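# Stand bottles on ledges matching their cap colours

## Task

Put every bottle upright on the wall ledge whose label strip is the same colour as that bottle's cap, with the bottle's entire base resting on that ledge.

## Robot and tools

ROBOT. Two seven-joint arms, left_arm and right_arm, each ending in a two-finger parallel gripper. The arm names do not match the left and right sides of the camera images. A gripper pose does not fix the elbow, so a big wrist rotation can swing the elbow around.

FRAMES. Every position and orientation uses one scene frame. Its origin lies on the plane z = 0, directly below the midpoint between the two arm bases, which sit 0.70 m higher. +x points forward, the direction both arms face. +z points up. left_arm is on the +y side. In a gripper's own frame, +z runs along the fingers toward the tips, and the pads close along its y axis. end_effector_position is the point midway between the pads when they are closed, under 1 cm behind the fingertips. While closing, the tips advance about 17 mm along gripper +z, mostly while the pads are still more than 70 mm apart. Reported poses can be off by a few centimetres, more at long reach.

ROW FORMAT. Every motion command is built from rows of 16 plain numbers. The first 8 are for left_arm: x, y, z, qw, qx, qy, qz, opening. The last 8 are the same for right_arm. Send all 16 even if only one arm moves. x, y, z is an absolute target for end_effector_position, in metres, in the scene frame. qw, qx, qy, qz is an absolute target orientation quaternion, w first, in the scene frame. Opening ranges from -1 (closed) to +1 (fully open, 0.145 m). A full close takes at least about 0.5 s. An opening of 0 is a real command, so to leave a gripper alone, resend its present command (the Tool commands line shows it). To hold an orientation, repeat the same quaternion every row instead of copying the drifting reported one. For an arm that should stay still and is not pressing on anything, resend the whole pose from the last result before it stopped, together with its desired opening, at every call.

execute_actions(actions, cameras). actions is a list of actions. Each action is a table of up to 15 rows. Each row lasts one control step (1/30 s), and if there are fewer than 15 rows, the last row is held for the rest, so one action lasts 0.5 s. If either gripper's target is more than 0.6 m from where that gripper is when the action starts, measured along any of the gripper's own axes, the action is rejected for both arms. If the first action fails this check against the last reported state, or any action is malformed, the whole call is rejected. An empty list just returns the current state and images. cameras chooses which images come back: omitted, null or ["all"] gives all, [] gives none, and an unknown name invalidates the call. Results also list end_effector_position at some control steps, though not the steps where the robot settles.

CONTROL. Each step, the commanded orientation is clipped to at most 32 degrees from the measured one. Damped inverse kinematics then drives the joints, favouring position when both cannot be met. After an action, each arm heads for its Hand target (a line in the result), which may fall short of what you asked for, so send the remainder in later actions.

move(target, speed, blend, opening_speed, blocking, cameras). target is one 16-number row or a list of up to 15 rows, all absolute, with no 0.6 m limit. Each gripper travels in a straight line from its Hand target to each pose, rotating the short way. speed is the top path speed in m/s, from 0.002 to 1.1, default 0.25. Rotation is capped at twice that value in rad/s. Give one number, or one per target. blend (m) rounds the corners at intermediate targets; 0 means stop at each one. opening_speed (per second on the -1..1 scale, at least 0.2) ramps the fingers gradually. Paths never avoid obstacles or the other arm. Grippers lag and can wander off the path, and they can briefly far exceed speed, especially with an arm nearly straight. Faster contact means a harder hit, and aiming deeper past the contact means a harder press. A move takes at least 0.5 s and at most 10 s. The first target's openings are applied at the start. They pause the paths only if that target is within 3 mm of the gripper or of its last command. Openings at later targets are applied on arrival once everything is at rest. If things don't come to rest again within 5 s, the move ends there. With blocking=false the call returns after about 0.5 s while the move runs on, and a new move takes over smoothly from the current point. The result adds a move: line. It shows how the move ended (done, off_target, moving, held, fault...) and which limits acted: limits=paced means the pose was clipped, limits=held means steps were withheld. An arm not named there is done, meaning at rest within 3 mm and 2 degrees of its target. Neither done nor off_target tells you about contact.

wait(seconds, cameras): 0 to 10 s with each arm holding its last command. A running move continues, and the wait returns early if the move finishes. stop(cameras): brakes a running move, which needs room, more if it was fast. The fingers keep going unless opening_speed was set. zoom_image(camera, region): camera is cam_high or cam_low, region is [x0, y0, x1, y1] in pixels, at most 504 by 504, with (0, 0) at the top left. The camera must be in the newest images. read_manual(section): returns licence text only. finished_scene(scene): ends the given scene permanently. The bottles must then stay correctly placed without the robot touching them.

CAMERAS. cam_high and cam_low, both 896x504. Calibration (K, distortion, T_world_to_cam) is given, but each camera may have shifted slightly.

READINGS. grip_measured is the measured opening on the command scale. To hold an object, command clearly below it. The further below, the firmer the squeeze, up to roughly 10 N per pad for objects up to about 11 cm wide. Fast closing squeezes harder. Joint torques follow the Joint positions order (without the gripper), include gravity, and carry offsets and noise. Joints 3 and 4 wrap at ±28 N m. Joint velocities reading within noise means the arm is still. While you think, the robot holds its last command, and a running move keeps going.

AVOID. Don't knock or drop anything out of the work area; that ends the scene. Don't let go of objects that are still moving, and avoid slamming, hard hits or very hard pushes. Keep the arms apart. The clearance check does not guard the grippers, their housings or wrist cameras against each other. Closing one gripper on the other's fingers counts as a press between the arms. A hard arm-to-arm contact can end the scene. Holding loads, keeping an arm outstretched or pushing at an unreachable pose heats the motors. MOTOR HOT appears at 85 °C. At 100 °C the arm faults and stops for 30 to 60 s or more, possibly with no warning first. Loose objects may get small random pushes now and then.

Each tool is called after "Call:" by a JSON object that holds its "fn" and its "kwargs", one argument or row to a line.

## Session

Call:
{"fn": "execute_actions", "kwargs": {
  "actions": []
}}

Scene clock: 0.00 s.
left_arm: end_effector_position=(+0.3554, +0.1334, +0.3763) grip_measured=+1.00 end_effector_quat_wxyz=(-0.040, -0.585, +0.680, -0.440) | right_arm: end_effector_position=(+0.4020, -0.0846, +0.4120) grip_measured=+1.00 end_effector_quat_wxyz=(+0.172, +0.783, +0.024, +0.598)
Joint positions: left_arm=[0.476 0.652 -0.724 1.144 -0.177 -0.294 0.656 0.145] | right_arm=[0.249 -0.096 -0.415 1.14 -0.092 0.203 -0.635 0.145]
Joint velocities: within noise
Joint torques (N m): no reading
Motor temperatures (°C): left_arm=[23 20 24 22 21 24 21] | right_arm=[21 23 24 21 21 21 22]
Hand target: left_arm +0.3554, +0.1334, +0.3763; -0.040, -0.585, +0.680, -0.440 | right_arm +0.4020, -0.0846, +0.4120; +0.172, +0.783, +0.024, +0.598
Tool commands: left_gripper/opening=+1.0 right_gripper/opening=+1.0

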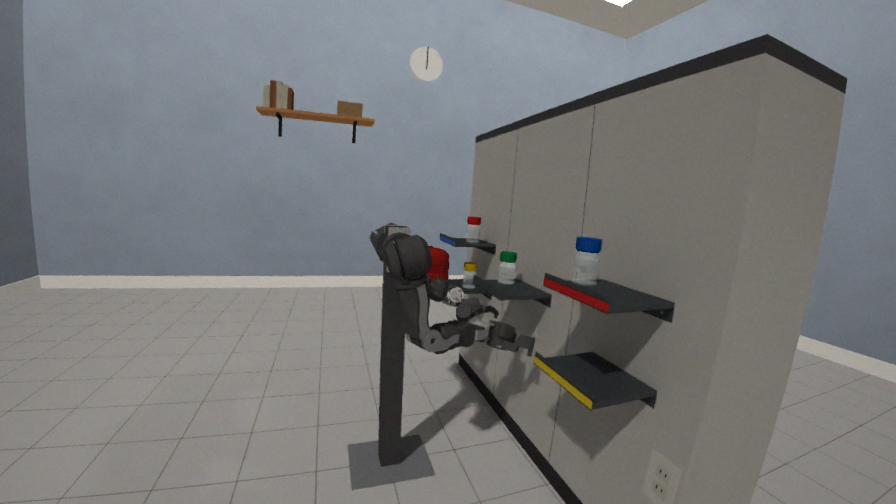

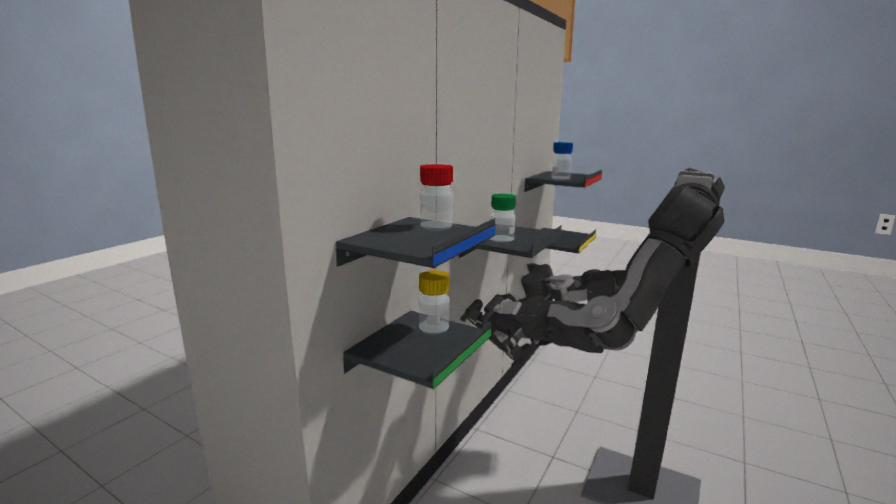

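Call:
{"fn": "zoom_image", "kwargs": {
  "camera": "cam_high",
  "region": [400, 190, 700, 420]
}}

Call:
{"fn": "zoom_image", "kwargs": {
  "camera": "cam_low",
  "region": [320, 120, 640, 400]
}}

Scaled by 1.680 from the camera's 896x504 image, which has a finer 1280x720 frame.

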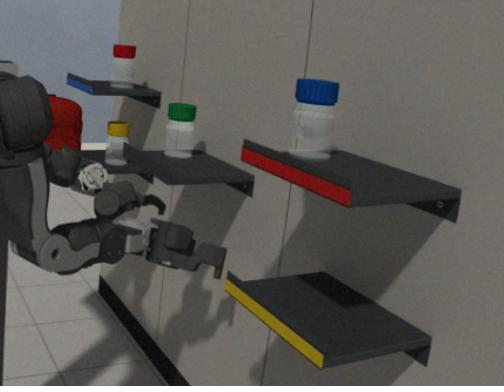

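Scaled by 1.575 from the camera's 896x504 image, which has a finer 1280x720 frame.

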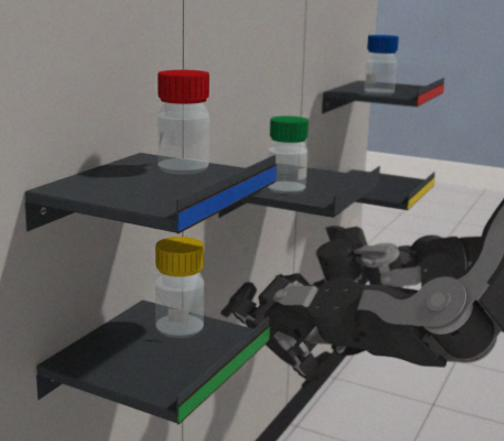

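Call:
{"fn": "move", "kwargs": {
  "target": [
    [0.22,0.15,0.40,0,0.819,0,0.574,1,0.25,-0.2,0.42,0,0.819,0,0.574,1],
    [0.22,0.10,0.64,0,0.819,0,0.574,1,0.22,-0.25,0.60,0,0.819,0,0.574,1]
  ],
  "speed": 0.15
}}

Scene clock: 149.83 s.
left_arm: end_effector_position=(+0.2224, +0.1123, +0.6402) grip_measured=+1.00 end_effector_quat_wxyz=(-0.187, +0.678, +0.136, +0.698) | right_arm: end_effector_position=(+0.2203, -0.2502, +0.5993) grip_measured=+1.00 end_effector_quat_wxyz=(-0.072, +0.807, +0.048, +0.584)
Joint positions: left_arm=[-0.263 -0.127 -0.874 2.435 -0.488 0.78 -0.966 0.145] | right_arm=[-1.074 0.724 1.012 2.441 1.216 0.461 0.061 0.145]
Joint velocities: within noise
Joint torques (N m): left_arm=[-1.31 -9.9 -10.13 2.74 0.01 -0.32 -0.09] | right_arm=[-0.49 2.86 3.6 1.84 0.21 -0.31 0.07]
Motor temperatures (°C): left_arm=[26 22 26 23 22 24 21] | right_arm=[23 23 24 23 21 20 21]
Hand target: left_arm +0.2206, +0.1000, +0.6400; -0.157, +0.689, +0.138, +0.694 | right_arm +0.2203, -0.2504, +0.5998; -0.071, +0.807, +0.049, +0.584
Off the commanded pose: left_arm 0.012 m, 34 deg; orientation clipped | right_arm 0.001 m, 10 deg.
joint read past its limit (left arm) — joint 4 (elbow), upper limit, where the elbow is as bent as it goes.
joint sent to its limit (left arm) — joint 2 (shoulder roll), lower limit; joint 4 (elbow), upper limit, where the elbow is as bent as it goes; joint 6 (wrist pitch), upper limit. The joint targets are off in orientation, not in position.
joint sent to its limit (right arm) — joint 4 (elbow), upper limit, where the elbow is as bent as it goes. The joint targets are off in orientation, not in position.
move: off_target (left_arm, right_arm); limits=paced

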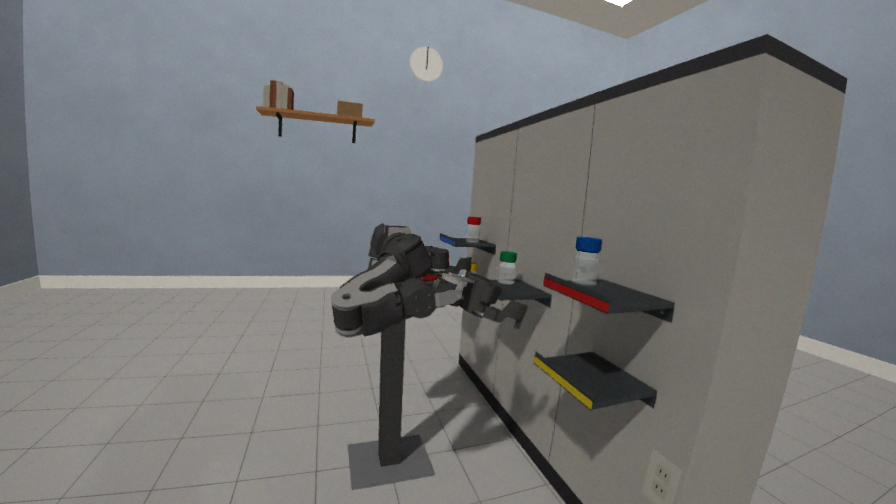

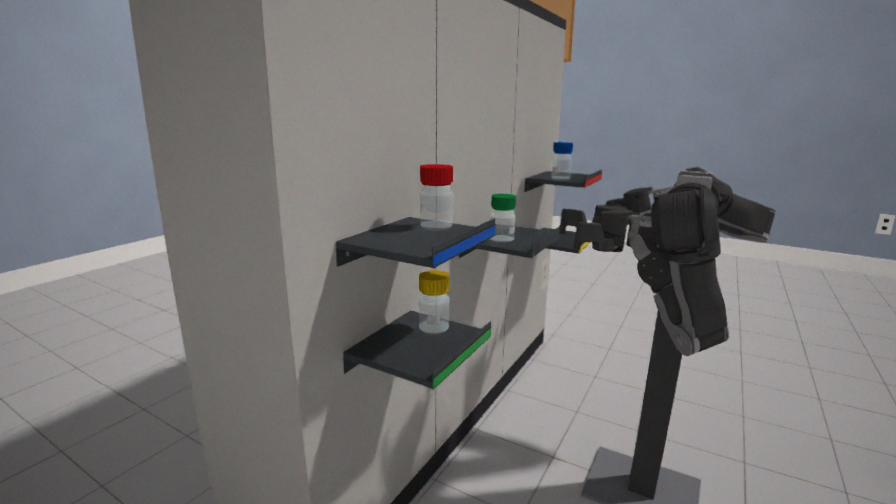

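Call:
{"fn": "move", "kwargs": {
  "target": [
    [0.25,0.25,0.55,0.05,0.816,-0.0714,0.572,1,0.30,-0.30,0.76,0.05,0.816,-0.0714,0.572,1],
    [0.28,0.33,0.56,-0.05,0.816,0.0714,0.572,1,0.32,-0.34,0.76,0.05,0.816,-0.0714,0.572,1]
  ],
  "speed": 0.15
}}

Scene clock: 184.00 s.
left_arm: end_effector_position=(+0.2803, +0.3293, +0.5620) grip_measured=+1.00 end_effector_quat_wxyz=(-0.048, +0.814, +0.070, +0.575) | right_arm: end_effector_position=(+0.3204, -0.3409, +0.7584) grip_measured=+1.00 end_effector_quat_wxyz=(+0.067, +0.758, -0.004, +0.648)
Joint positions: left_arm=[-0.875 1.06 0.672 2.119 1.286 0.264 -0.38 0.145] | right_arm=[-0.284 1.394 0.878 1.926 1.559 0.785 -0.333 0.145]
Joint velocities: within noise
Joint torques (N m): left_arm=[1.83 4.47 1.98 1.95 0.02 -0.5 -0.04] | right_arm=[2.15 7.48 4.74 0.24 -0.04 -0.38 0.13]
Motor temperatures (°C): left_arm=[24 27 37 23 21 24 21] | right_arm=[22 23 24 21 21 20 21]
Hand target: left_arm +0.2800, +0.3300, +0.5601; -0.050, +0.816, +0.071, +0.572 | right_arm +0.3201, -0.3401, +0.7597; +0.065, +0.758, -0.002, +0.649
Off the commanded pose: left_arm 0.002 m, 1 deg | right_arm 0.002 m, 14 deg.
joint sent to its limit (right arm) — joint 5 (forearm roll), upper limit; joint 6 (wrist pitch), upper limit. The joint targets are off in orientation, not in position.
move: off_target (right_arm)

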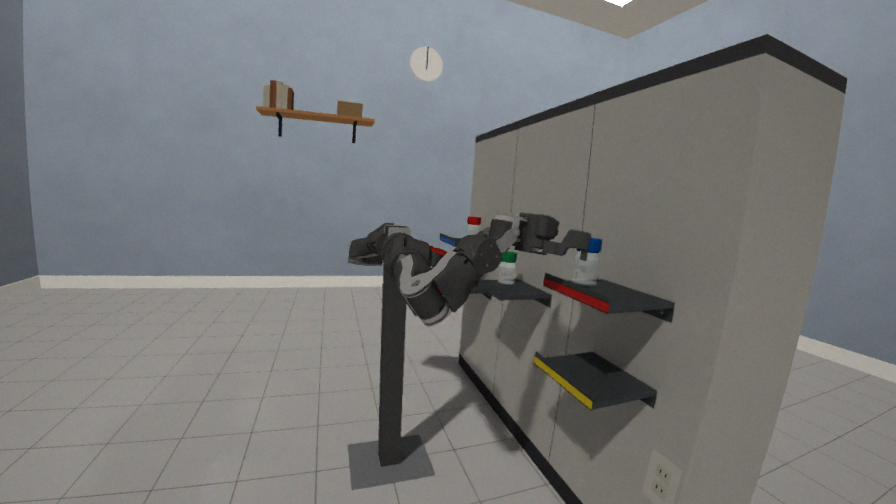

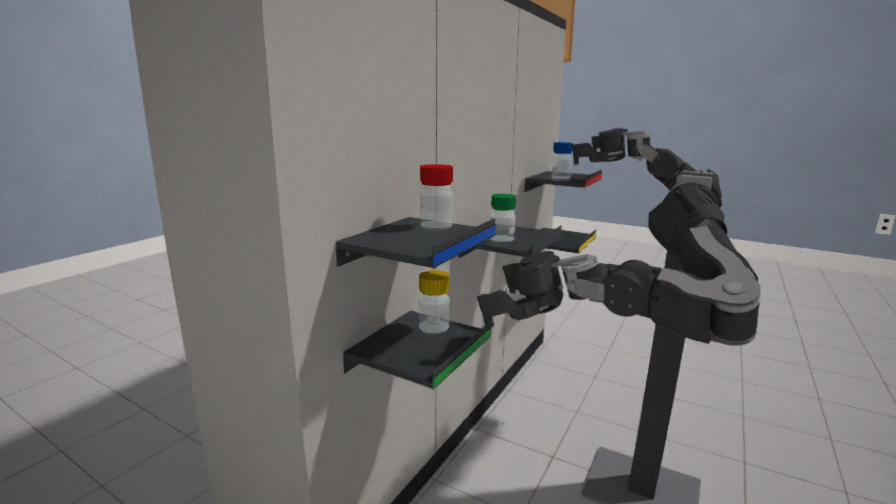

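Call:
{"fn": "zoom_image", "kwargs": {
  "camera": "cam_high",
  "region": [480, 190, 680, 320]
}}

Call:
{"fn": "zoom_image", "kwargs": {
  "camera": "cam_low",
  "region": [400, 130, 640, 390]
}}

Scaled by 2.520 from the camera's 896x504 image, which has a finer 1280x720 frame.

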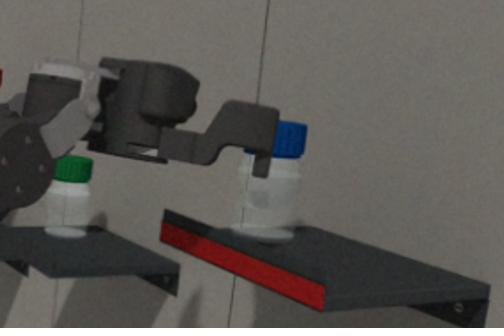

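Scaled by 1.938 from the camera's 896x504 image, which has a finer 1280x720 frame.

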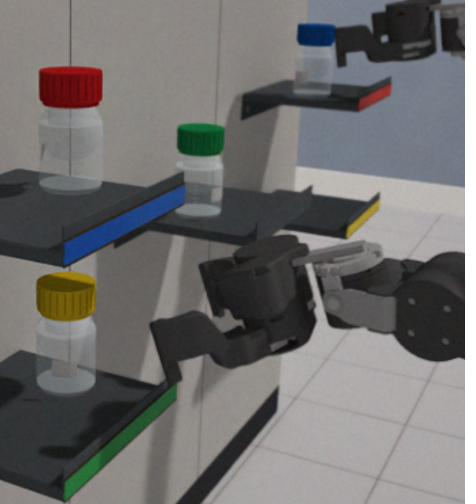

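Call:
{"fn": "move", "kwargs": {
  "target": [0.28,0.33,0.56,-0.05,0.816,0.0714,0.572,-1,0.32,-0.34,0.76,0.067,0.758,-0.004,0.648,-1]
}}

Call:
{"fn": "zoom_image", "kwargs": {
  "camera": "cam_high",
  "region": [480, 190, 680, 320]
}}

Call:
{"fn": "zoom_image", "kwargs": {
  "camera": "cam_low",
  "region": [400, 130, 640, 390]
}}

Scene clock: 200.87 s.
left_arm: end_effector_position=(+0.2803, +0.3293, +0.5619) grip_measured=-1.00 end_effector_quat_wxyz=(-0.048, +0.814, +0.070, +0.575) | right_arm: end_effector_position=(+0.3200, -0.3402, +0.7602) grip_measured=-1.00 end_effector_quat_wxyz=(+0.067, +0.757, -0.003, +0.651)
Joint positions: left_arm=[-0.875 1.06 0.672 2.119 1.286 0.264 -0.38 0] | right_arm=[-0.279 1.394 0.878 1.928 1.559 0.785 -0.333 0]
Joint velocities: within noise
Joint torques (N m): left_arm=[1.83 4.47 1.99 1.96 0.01 -0.53 -0.04] | right_arm=[3.13 7.13 3.08 0.42 -0.06 -0.4 -0.11]
Motor temperatures (°C): left_arm=[24 25 33 22 21 24 21] | right_arm=[22 24 25 21 21 20 21]
Hand target: left_arm +0.2800, +0.3299, +0.5600; -0.050, +0.816, +0.071, +0.572 | right_arm +0.3200, -0.3400, +0.7599; +0.067, +0.757, -0.003, +0.650
Off the commanded pose: left_arm 0.002 m, 1 deg | right_arm 0.000 m, 0 deg.
joint sent to its limit (right arm) — joint 5 (forearm roll), upper limit; joint 6 (wrist pitch), upper limit. The joint targets still meet the commanded pose.
move: done

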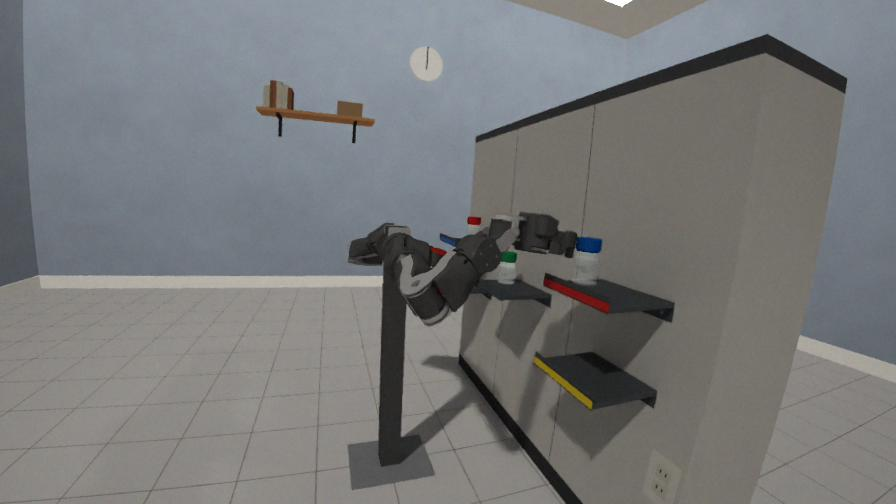

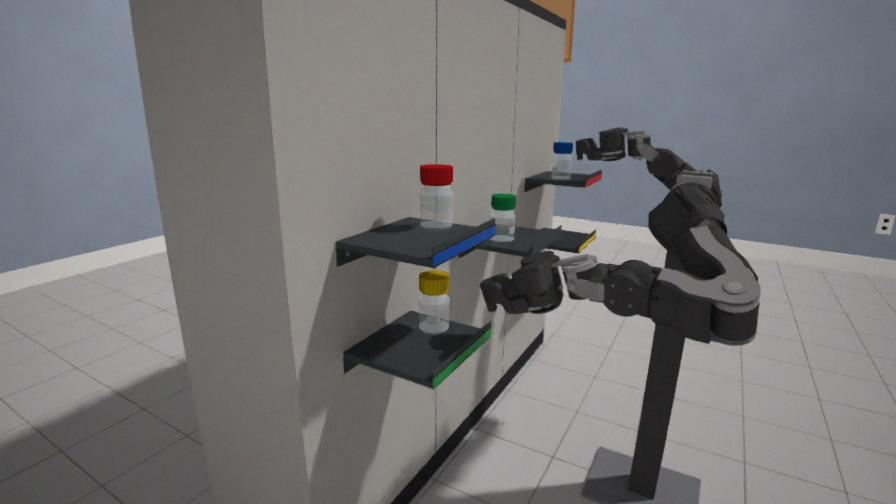

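Scaled by 2.520 from the camera's 896x504 image, which has a finer 1280x720 frame.

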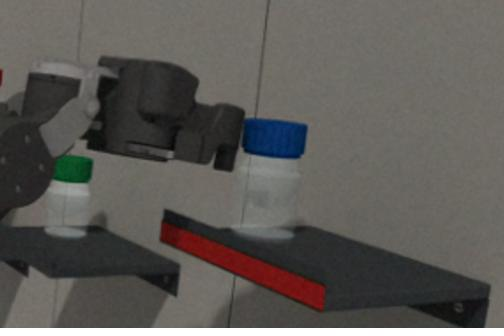

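Scaled by 1.938 from the camera's 896x504 image, which has a finer 1280x720 frame.

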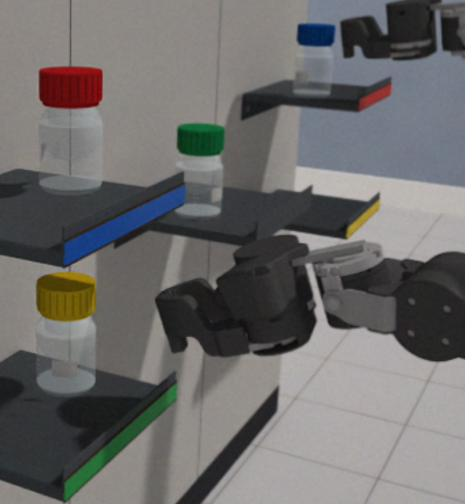

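Call:
{"fn": "move", "kwargs": {
  "target": [
    [0.26,0.25,0.60,0,0.819,0,0.574,0.3,0.28,-0.357,0.75,0.067,0.757,-0.003,0.65,0.3],
    [0.28,0.06,0.65,0.0749,0.812,-0.1069,0.569,0.3,0.375,-0.357,0.75,0.067,0.757,-0.003,0.65,0.3]
  ],
  "speed": 0.15
}}

Call:
{"fn": "zoom_image", "kwargs": {
  "camera": "cam_high",
  "region": [430, 190, 680, 320]
}}

Call:
{"fn": "zoom_image", "kwargs": {
  "camera": "cam_low",
  "region": [400, 130, 640, 260]
}}

Scene clock: 273.07 s.
left_arm: end_effector_position=(+0.2805, +0.0590, +0.6502) grip_measured=+0.30 end_effector_quat_wxyz=(+0.198, +0.726, -0.239, +0.614) | right_arm: end_effector_position=(+0.3753, -0.3566, +0.7489) grip_measured=+0.30 end_effector_quat_wxyz=(+0.066, +0.757, -0.001, +0.650)
Joint positions: left_arm=[-1.407 1.967 1.26 2.431 1.584 -0.01 -0.615 0.098] | right_arm=[-1.22 1.637 1.561 1.658 1.559 0.503 -0.23 0.098]
Joint velocities: within noise
Joint torques (N m): left_arm=[4.47 0.3 2.8 0.73 -0.11 -0.47 -0.04] | right_arm=[3.55 2.86 5.7 0.35 -0.02 -0.34 -0.22]
Motor temperatures (°C): left_arm=[23 24 27 22 21 24 21] | right_arm=[22 25 24 20 20 20 21]
Hand target: left_arm +0.2809, +0.0600, +0.6497; +0.196, +0.728, -0.237, +0.613 | right_arm +0.3750, -0.3570, +0.7501; +0.067, +0.757, -0.002, +0.650
Off the commanded pose: left_arm 0.001 m, 24 deg | right_arm 0.001 m, 0 deg.
joint sent to its limit (left arm) — joint 1 (shoulder pitch), lower limit; joint 4 (elbow), upper limit, where the elbow is as bent as it goes; joint 5 (forearm roll), upper limit. The joint targets are off in orientation, not in position.
joint sent to its limit (right arm) — joint 3 (upper arm roll), upper limit; joint 5 (forearm roll), upper limit. The joint targets still meet the commanded pose.
move: off_target (left_arm)

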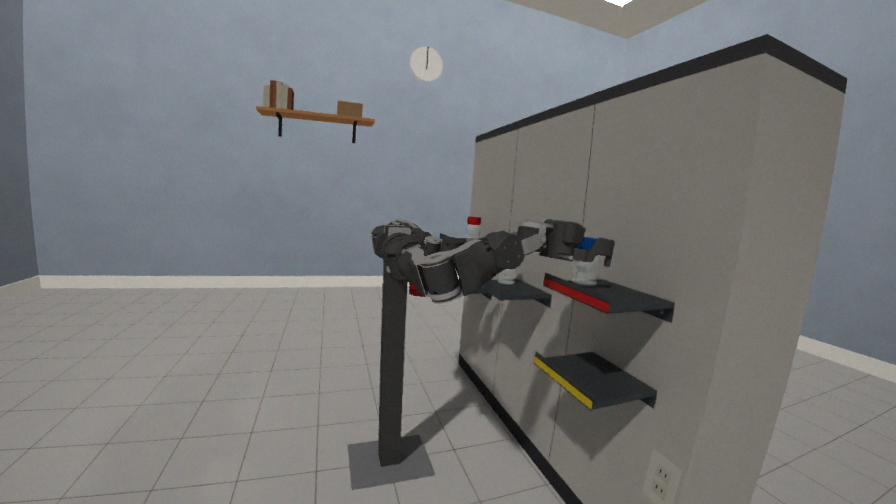

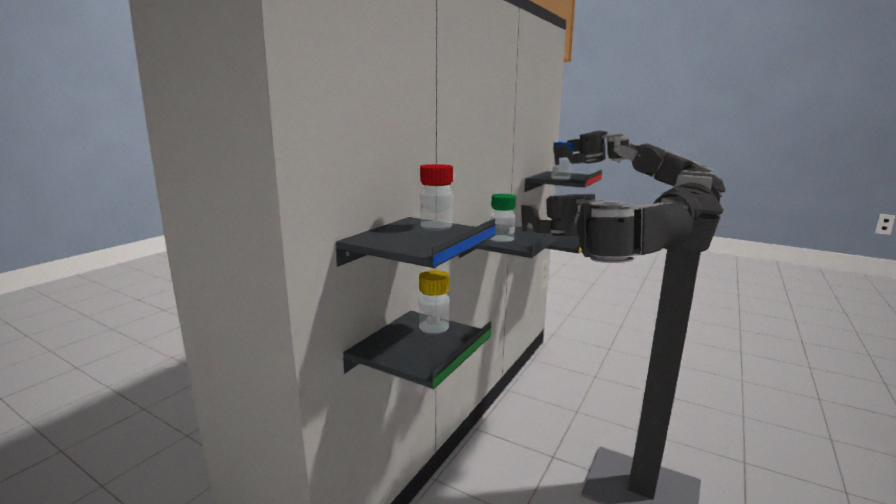

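Scaled by 2.016 from the camera's 896x504 image, which has a finer 1280x720 frame.

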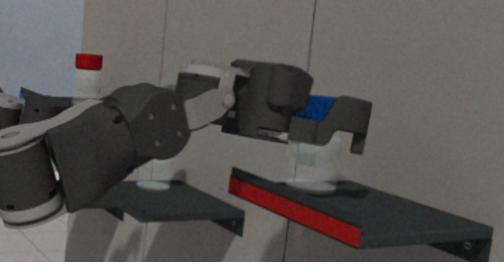

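Scaled by 2.100 from the camera's 896x504 image, which has a finer 1280x720 frame.

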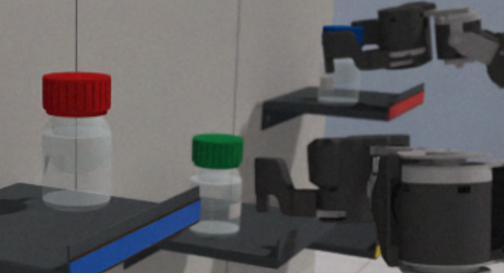

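Call:
{"fn": "move", "kwargs": {
  "target": [0.28,0.06,0.65,0.198,0.726,-0.239,0.614,0.3,0.375,-0.357,0.75,0.067,0.757,-0.003,0.65,-0.6],
  "opening_speed": 1.0
}}

Call:
{"fn": "zoom_image", "kwargs": {
  "camera": "cam_high",
  "region": [480, 190, 680, 320]
}}

Scene clock: 280.30 s.
left_arm: end_effector_position=(+0.2807, +0.0601, +0.6505) grip_measured=+0.30 end_effector_quat_wxyz=(+0.197, +0.726, -0.238, +0.615) | right_arm: end_effector_position=(+0.3754, -0.3562, +0.7484) grip_measured=-0.24 end_effector_quat_wxyz=(+0.066, +0.758, +0.000, +0.649)
Joint positions: left_arm=[-1.407 1.96 1.26 2.431 1.581 -0.01 -0.61 0.098] | right_arm=[-1.221 1.637 1.561 1.659 1.559 0.506 -0.23 0.058]
Joint velocities: within noise
Joint torques (N m): left_arm=[4.87 0.28 2.02 0.75 -0.21 -0.56 0.23] | right_arm=[3.55 2.49 5.48 0.25 0.03 -0.43 -0.2]
Motor temperatures (°C): left_arm=[24 23 27 22 21 24 21] | right_arm=[22 25 25 20 20 20 21]
Hand target: left_arm +0.2802, +0.0599, +0.6499; +0.199, +0.726, -0.240, +0.614 | right_arm +0.3750, -0.3571, +0.7500; +0.067, +0.757, -0.002, +0.650
Off the commanded pose: left_arm 0.001 m, 0 deg | right_arm 0.002 m, 0 deg.
joint sent to its limit (left arm) — joint 4 (elbow), upper limit, where the elbow is as bent as it goes. The joint targets still meet the commanded pose.
joint sent to its limit (right arm) — joint 3 (upper arm roll), upper limit; joint 5 (forearm roll), upper limit. The joint targets still meet the commanded pose.
move: done

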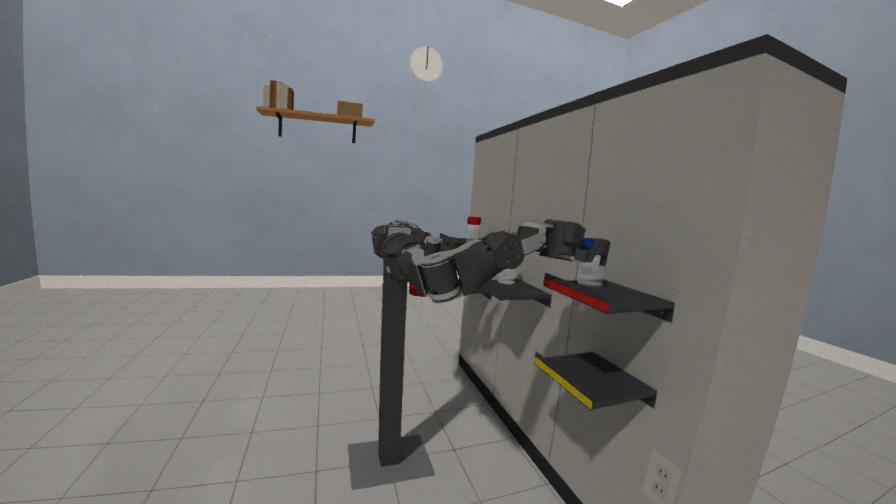

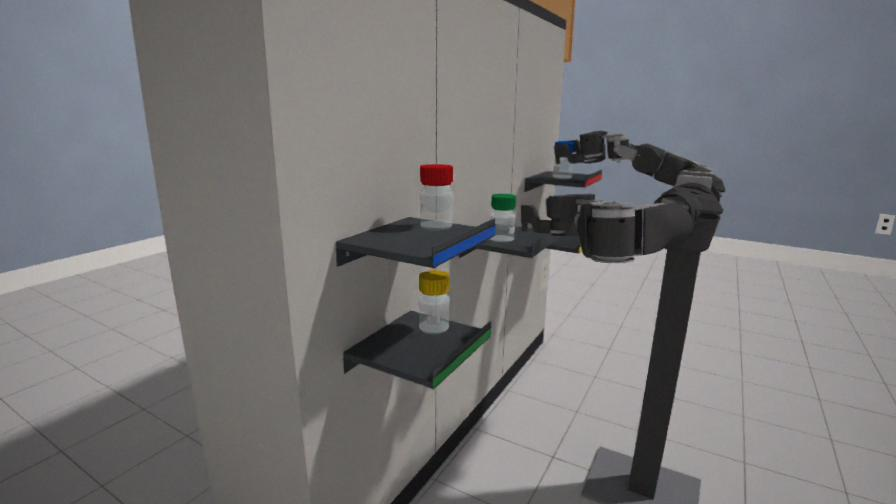

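Scaled by 2.520 from the camera's 896x504 image, which has a finer 1280x720 frame.

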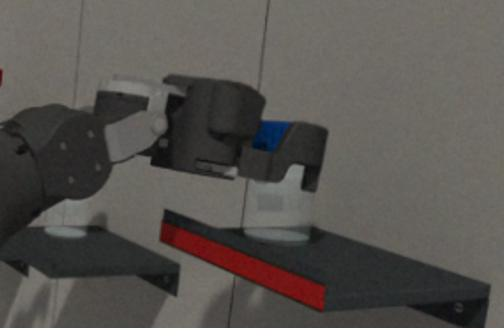

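Call:
{"fn": "move", "kwargs": {
  "target": [
    [0.33,0.046,0.645,0.0749,0.812,-0.1069,0.569,0.3,0.375,-0.357,0.81,0.067,0.757,-0.003,0.65,-0.6],
    [0.389,0.033,0.64,0.0749,0.812,-0.1069,0.569,0.3,0.30,-0.33,0.81,0.067,0.757,-0.003,0.65,-0.6]
  ],
  "speed": 0.12
}}

Call:
{"fn": "zoom_image", "kwargs": {
  "camera": "cam_low",
  "region": [400, 130, 640, 260]
}}

Call:
{"fn": "zoom_image", "kwargs": {
  "camera": "cam_high",
  "region": [430, 190, 680, 320]
}}

Scene clock: 295.40 s.
left_arm: end_effector_position=(+0.3459, +0.0795, +0.6511) grip_measured=+0.30 end_effector_quat_wxyz=(+0.219, +0.715, -0.276, +0.604) | right_arm: end_effector_position=(+0.3006, -0.3298, +0.8074) grip_measured=-0.24 end_effector_quat_wxyz=(+0.074, +0.723, +0.046, +0.686)
Joint positions: left_arm=[-1.407 2.011 1.289 2.044 1.584 0.026 -0.185 0.098] | right_arm=[-0.848 1.441 1.561 1.931 1.559 0.785 -0.202 0.058]
Joint velocities: within noise
Joint torques (N m): left_arm=[6.05 0.8 3.69 0.29 0.11 -0.54 0.2] | right_arm=[2.91 5.29 3.99 -0.42 0 -0.4 -0.25]
Motor temperatures (°C): left_arm=[24 23 27 21 21 24 21] | right_arm=[22 24 26 20 20 20 21]
Hand target: left_arm +0.3453, +0.0789, +0.6507; +0.221, +0.715, -0.277, +0.602 | right_arm +0.3001, -0.3303, +0.8098; +0.077, +0.721, +0.045, +0.688
Off the commanded pose: left_arm 0.064 m, 28 deg | right_arm 0.003 m, 8 deg.
joint sent to its limit (left arm) — joint 1 (shoulder pitch), lower limit; joint 2 (shoulder roll), upper limit; joint 5 (forearm roll), upper limit. The joint targets are off in position and orientation.
joint sent to its limit (right arm) — joint 5 (forearm roll), upper limit; joint 6 (wrist pitch), upper limit. The joint targets are off in orientation, not in position.
move: off_target (left_arm, right_arm)

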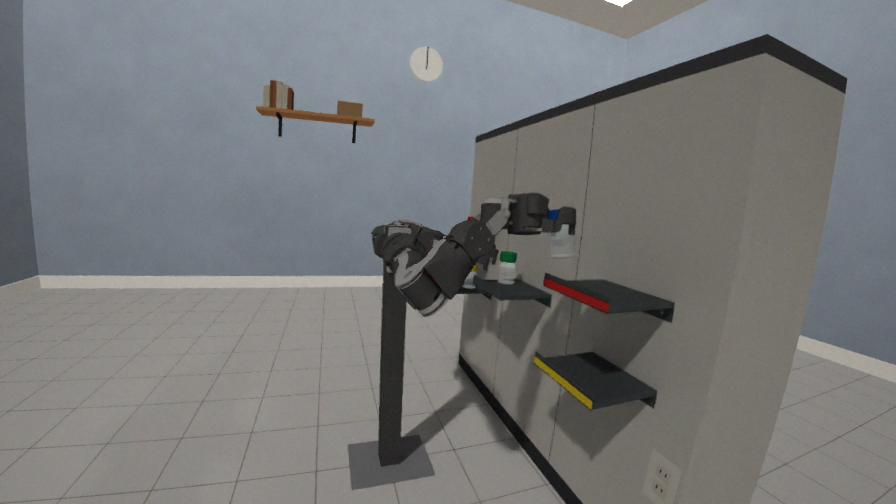

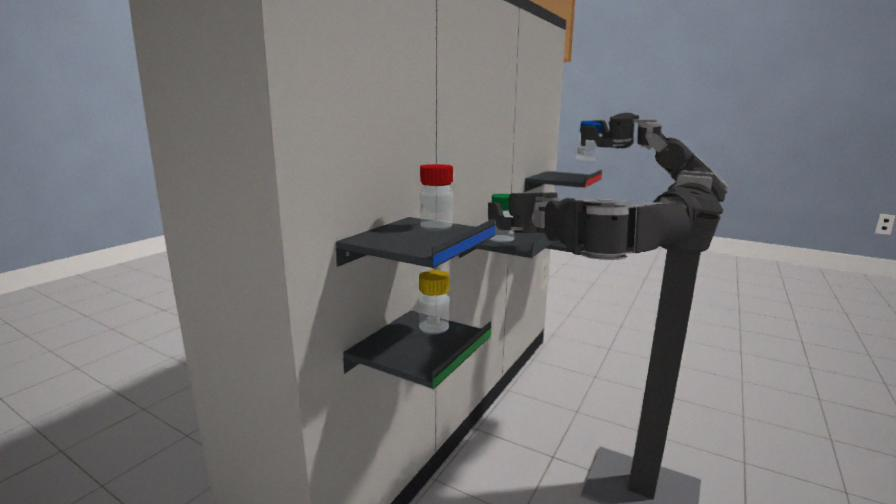

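Scaled by 2.100 from the camera's 896x504 image, which has a finer 1280x720 frame.

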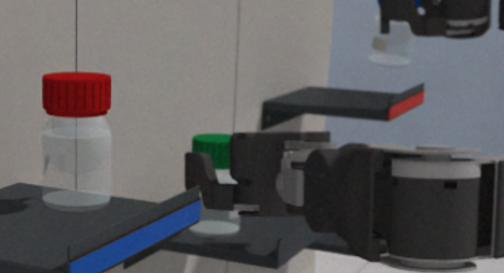

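Scaled by 2.016 from the camera's 896x504 image, which has a finer 1280x720 frame.

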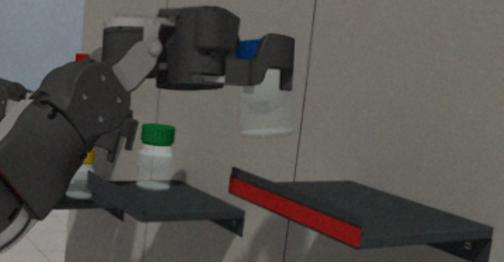

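Call:
{"fn": "move", "kwargs": {
  "target": [
    [0.25,0.13,0.66,0.10,0.80,-0.12,0.58,0.3,0.30,-0.33,0.81,0.077,0.721,0.045,0.688,-0.6],
    [0.26,0.20,0.48,0,0.819,0,0.574,0.3,0.30,-0.33,0.81,0.077,0.721,0.045,0.688,-0.6],
    [0.36,0.20,0.25,0,0.924,0,0.383,0.3,0.30,-0.33,0.81,0.077,0.721,0.045,0.688,-0.6]
  ],
  "speed": 0.2,
  "blend": 0.03,
  "cameras": []
}}

Call:
{"fn": "move", "kwargs": {
  "target": [
    [0.30,0.18,0.48,0,0.819,0,0.574,0.3,0.30,-0.33,0.81,0.077,0.721,0.045,0.688,-0.6],
    [0.30,0.06,0.65,0.0749,0.812,-0.1069,0.569,0.3,0.30,-0.33,0.81,0.077,0.721,0.045,0.688,-0.6]
  ],
  "speed": 0.2,
  "blend": 0.03
}}

Scene clock: 361.90 s.
left_arm: end_effector_position=(+0.2746, +0.2478, +0.3992) grip_measured=+0.30 end_effector_quat_wxyz=(+0.053, +0.924, -0.203, +0.319) | right_arm: end_effector_position=(+0.3006, -0.3298, +0.8074) grip_measured=-0.24 end_effector_quat_wxyz=(+0.074, +0.723, +0.046, +0.686)
Joint positions: left_arm=[-1.407 2.011 0.397 1.74 1.584 -0.117 -0.145 0.098] | right_arm=[-0.848 1.441 1.561 1.931 1.559 0.785 -0.202 0.058]
Joint velocities: within noise
Joint torques (N m): left_arm=[5.13 1.07 1.17 0.47 0.13 -0.34 0.25] | right_arm=[2.55 5.39 4.53 -0.13 -0.01 -0.39 -0.31]
Motor temperatures (°C): left_arm=[25 22 28 21 21 24 21] | right_arm=[22 25 25 20 20 20 21]
Hand target: left_arm +0.2723, +0.2480, +0.3974; +0.055, +0.925, -0.203, +0.315 | right_arm +0.3000, -0.3301, +0.8099; +0.077, +0.721, +0.045, +0.688
Off the commanded pose: left_arm 0.178 m, 25 deg | right_arm 0.003 m, 0 deg.
joint read past its limit (left arm) — joint 2 (shoulder roll), upper limit.
joint sent to its limit (left arm) — joint 1 (shoulder pitch), lower limit; joint 2 (shoulder roll), upper limit; joint 5 (forearm roll), upper limit. The joint targets are off in position and orientation.
joint sent to its limit (right arm) — joint 5 (forearm roll), upper limit; joint 6 (wrist pitch), upper limit. The joint targets still meet the commanded pose.
move: off_target (left_arm)
No camera images: "cameras" was empty.

Scene clock: 365.27 s.
left_arm: end_effector_position=(+0.2999, +0.0614, +0.6509) grip_measured=+0.30 end_effector_quat_wxyz=(+0.185, +0.725, -0.237, +0.620) | right_arm: end_effector_position=(+0.3006, -0.3298, +0.8074) grip_measured=-0.24 end_effector_quat_wxyz=(+0.074, +0.723, +0.046, +0.686)
Joint positions: left_arm=[-1.407 2.011 1.268 2.348 1.584 -0.008 -0.598 0.098] | right_arm=[-0.848 1.441 1.561 1.931 1.559 0.785 -0.202 0.058]
Joint velocities: within noise
Joint torques (N m): left_arm=[4.92 0.67 2.91 0.25 -0.1 -0.47 0.24] | right_arm=[2.47 5.42 4.6 -0.27 -0.02 -0.4 -0.31]
Motor temperatures (°C): left_arm=[25 22 29 21 21 25 21] | right_arm=[22 25 25 20 20 20 21]
Hand target: left_arm +0.2997, +0.0610, +0.6501; +0.186, +0.726, -0.238, +0.618 | right_arm +0.3000, -0.3301, +0.8099; +0.077, +0.721, +0.045, +0.688
Off the commanded pose: left_arm 0.002 m, 23 deg | right_arm 0.003 m, 0 deg.
joint read past its limit (left arm) — joint 2 (shoulder roll), upper limit.
joint sent to its limit (left arm) — joint 1 (shoulder pitch), lower limit; joint 2 (shoulder roll), upper limit; joint 5 (forearm roll), upper limit. The joint targets are off in orientation, not in position.
joint sent to its limit (right arm) — joint 5 (forearm roll), upper limit; joint 6 (wrist pitch), upper limit. The joint targets still meet the commanded pose.
move: off_target (left_arm)

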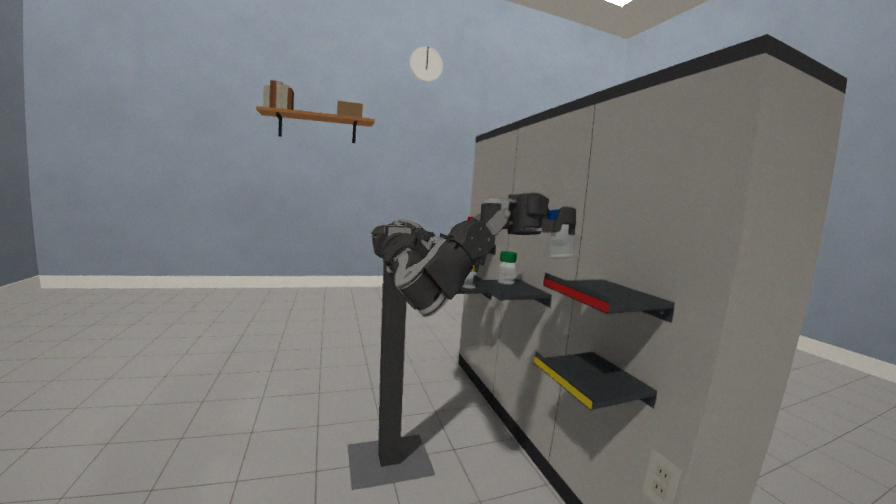

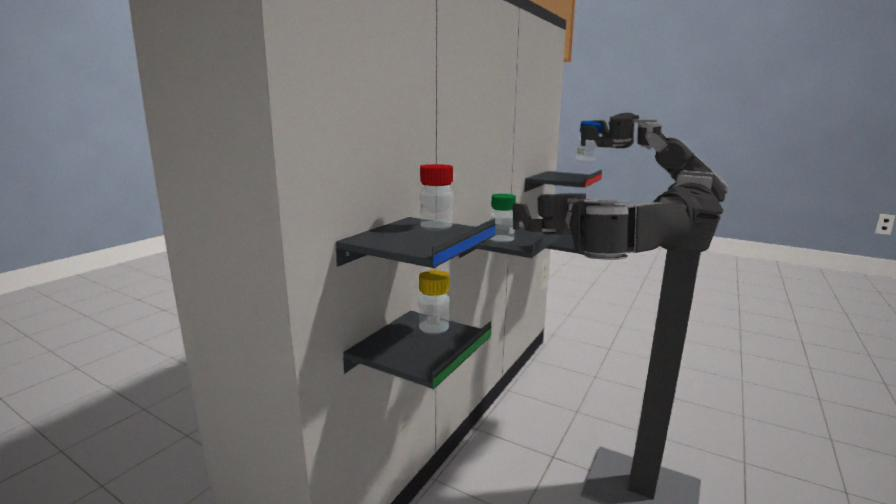

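Call:
{"fn": "move", "kwargs": {
  "target": [
    [0.22,0.25,0.64,0,0.819,0,0.574,0.3,0.30,-0.33,0.81,0.077,0.721,0.045,0.688,-0.6],
    [0.15,0.60,0.60,-0.287,0.709,0.41,0.497,0.3,0.30,-0.33,0.81,0.077,0.721,0.045,0.688,-0.6],
    [0.17,0.52,0.28,-0.147,0.854,0.354,0.354,0.3,0.30,-0.33,0.81,0.077,0.721,0.045,0.688,-0.6]
  ],
  "speed": 0.25,
  "blend": 0.03
}}

Scene clock: 394.63 s.
left_arm: end_effector_position=(+0.1691, +0.5198, +0.2793) grip_measured=+0.30 end_effector_quat_wxyz=(-0.148, +0.853, +0.356, +0.352) | right_arm: end_effector_position=(+0.3006, -0.3298, +0.8074) grip_measured=-0.24 end_effector_quat_wxyz=(+0.074, +0.723, +0.046, +0.686)
Joint positions: left_arm=[-0.014 0.808 -0.215 0.458 1.246 0.014 0.109 0.098] | right_arm=[-0.848 1.441 1.561 1.931 1.559 0.785 -0.202 0.058]
Joint velocities: within noise
Joint torques (N m): left_arm=[2.57 8.43 0.59 1.18 0.12 -0.54 0.29] | right_arm=[2.47 5.47 4.48 -0.16 -0.03 -0.39 -0.3]
Motor temperatures (°C): left_arm=[24 22 28 21 21 25 21] | right_arm=[22 25 25 20 20 20 21]
Hand target: left_arm +0.1701, +0.5199, +0.2800; -0.147, +0.853, +0.354, +0.354 | right_arm +0.3000, -0.3301, +0.8099; +0.077, +0.721, +0.045, +0.688
Off the commanded pose: left_arm 0.001 m, 0 deg | right_arm 0.003 m, 0 deg.
joint sent to its limit (right arm) — joint 5 (forearm roll), upper limit; joint 6 (wrist pitch), upper limit. The joint targets still meet the commanded pose.
move: done

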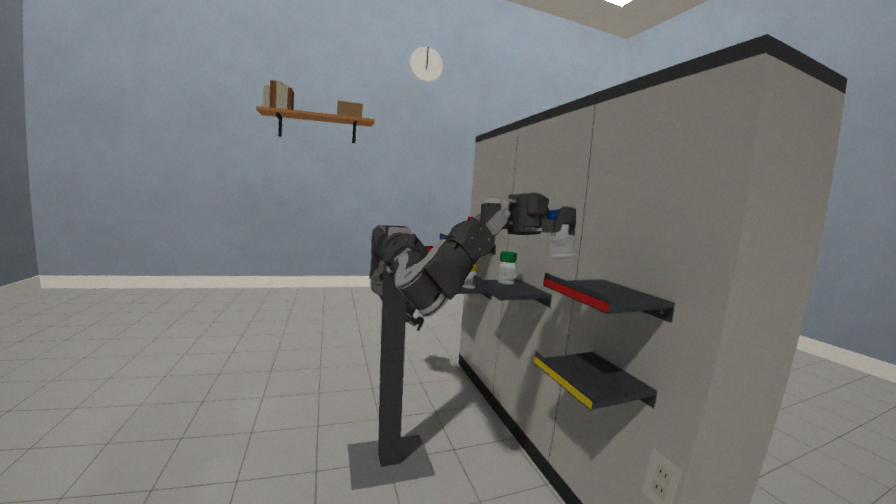

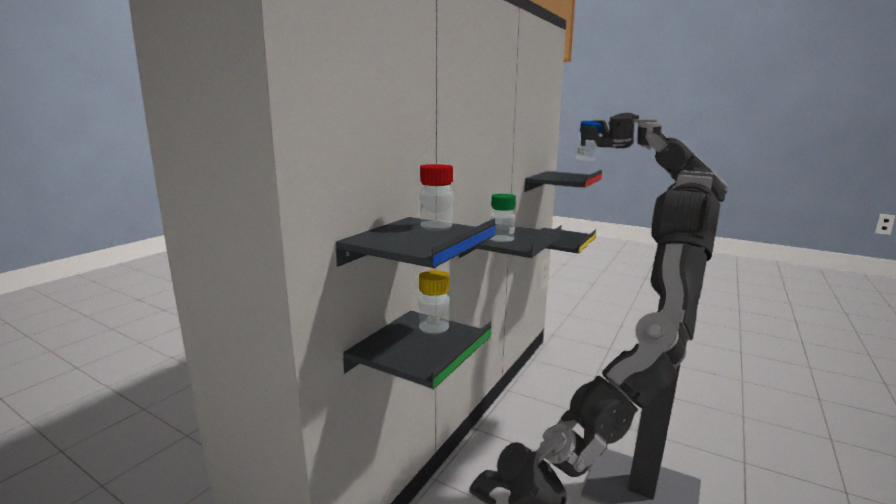

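Call:
{"fn": "move", "kwargs": {
  "target": [
    [0.32,0.22,0.35,0,0.866,0,0.5,0.3,0.30,-0.33,0.81,0.077,0.721,0.045,0.688,-0.6],
    [0.32,0.19,0.50,0,0.819,0,0.574,0.3,0.30,-0.33,0.81,0.077,0.721,0.045,0.688,-0.6],
    [0.32,0.16,0.65,0.0749,0.812,-0.1069,0.569,0.3,0.30,-0.33,0.81,0.077,0.721,0.045,0.688,-0.6],
    [0.33,0.05,0.65,0.0749,0.812,-0.1069,0.569,0.3,0.30,-0.33,0.81,0.077,0.721,0.045,0.688,-0.6]
  ],
  "speed": 0.2,
  "blend": 0.02
}}

Scene clock: 409.63 s.
left_arm: end_effector_position=(+0.3297, +0.0493, +0.6504) grip_measured=+0.30 end_effector_quat_wxyz=(+0.080, +0.798, -0.105, +0.588) | right_arm: end_effector_position=(+0.3006, -0.3298, +0.8074) grip_measured=-0.24 end_effector_quat_wxyz=(+0.074, +0.723, +0.046, +0.686)
Joint positions: left_arm=[0.818 0.475 -0.75 2.238 1.584 0.782 -1.341 0.098] | right_arm=[-0.848 1.441 1.561 1.931 1.559 0.785 -0.202 0.058]
Joint velocities: within noise
Joint torques (N m): left_arm=[7.08 0.3 1.69 1.54 -0.18 -0.17 -0.04] | right_arm=[2.6 5.42 4.57 -0.24 -0.02 -0.38 -0.29]
Motor temperatures (°C): left_arm=[24 24 27 21 21 25 21] | right_arm=[22 25 25 20 20 20 21]
Hand target: left_arm +0.3301, +0.0500, +0.6497; +0.078, +0.799, -0.104, +0.587 | right_arm +0.3000, -0.3301, +0.8099; +0.077, +0.721, +0.045, +0.688
Off the commanded pose: left_arm 0.001 m, 3 deg | right_arm 0.003 m, 0 deg.
joint sent to its limit (left arm) — joint 5 (forearm roll), upper limit; joint 6 (wrist pitch), upper limit. The joint targets are off in orientation, not in position.
joint sent to its limit (right arm) — joint 5 (forearm roll), upper limit; joint 6 (wrist pitch), upper limit. The joint targets still meet the commanded pose.
move: off_target (left_arm)

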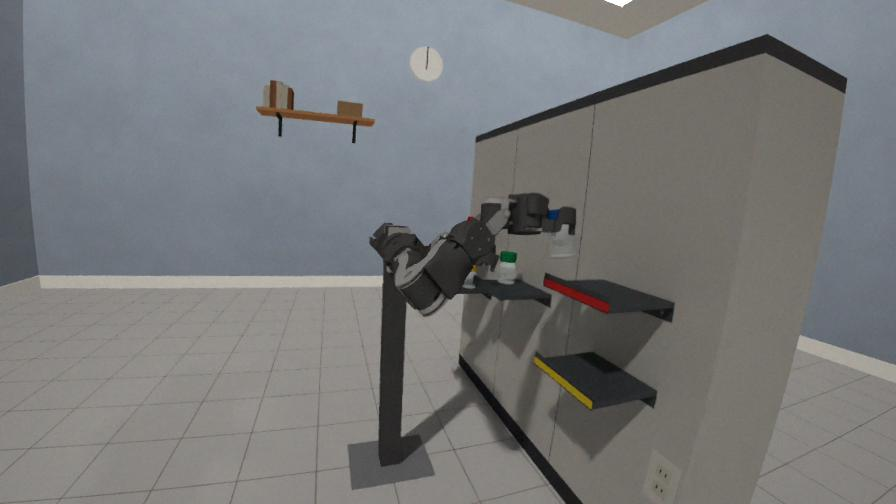

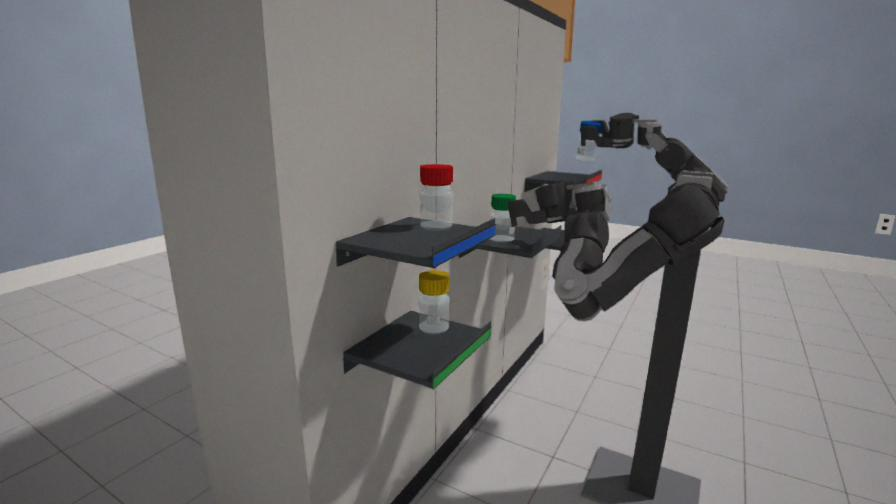

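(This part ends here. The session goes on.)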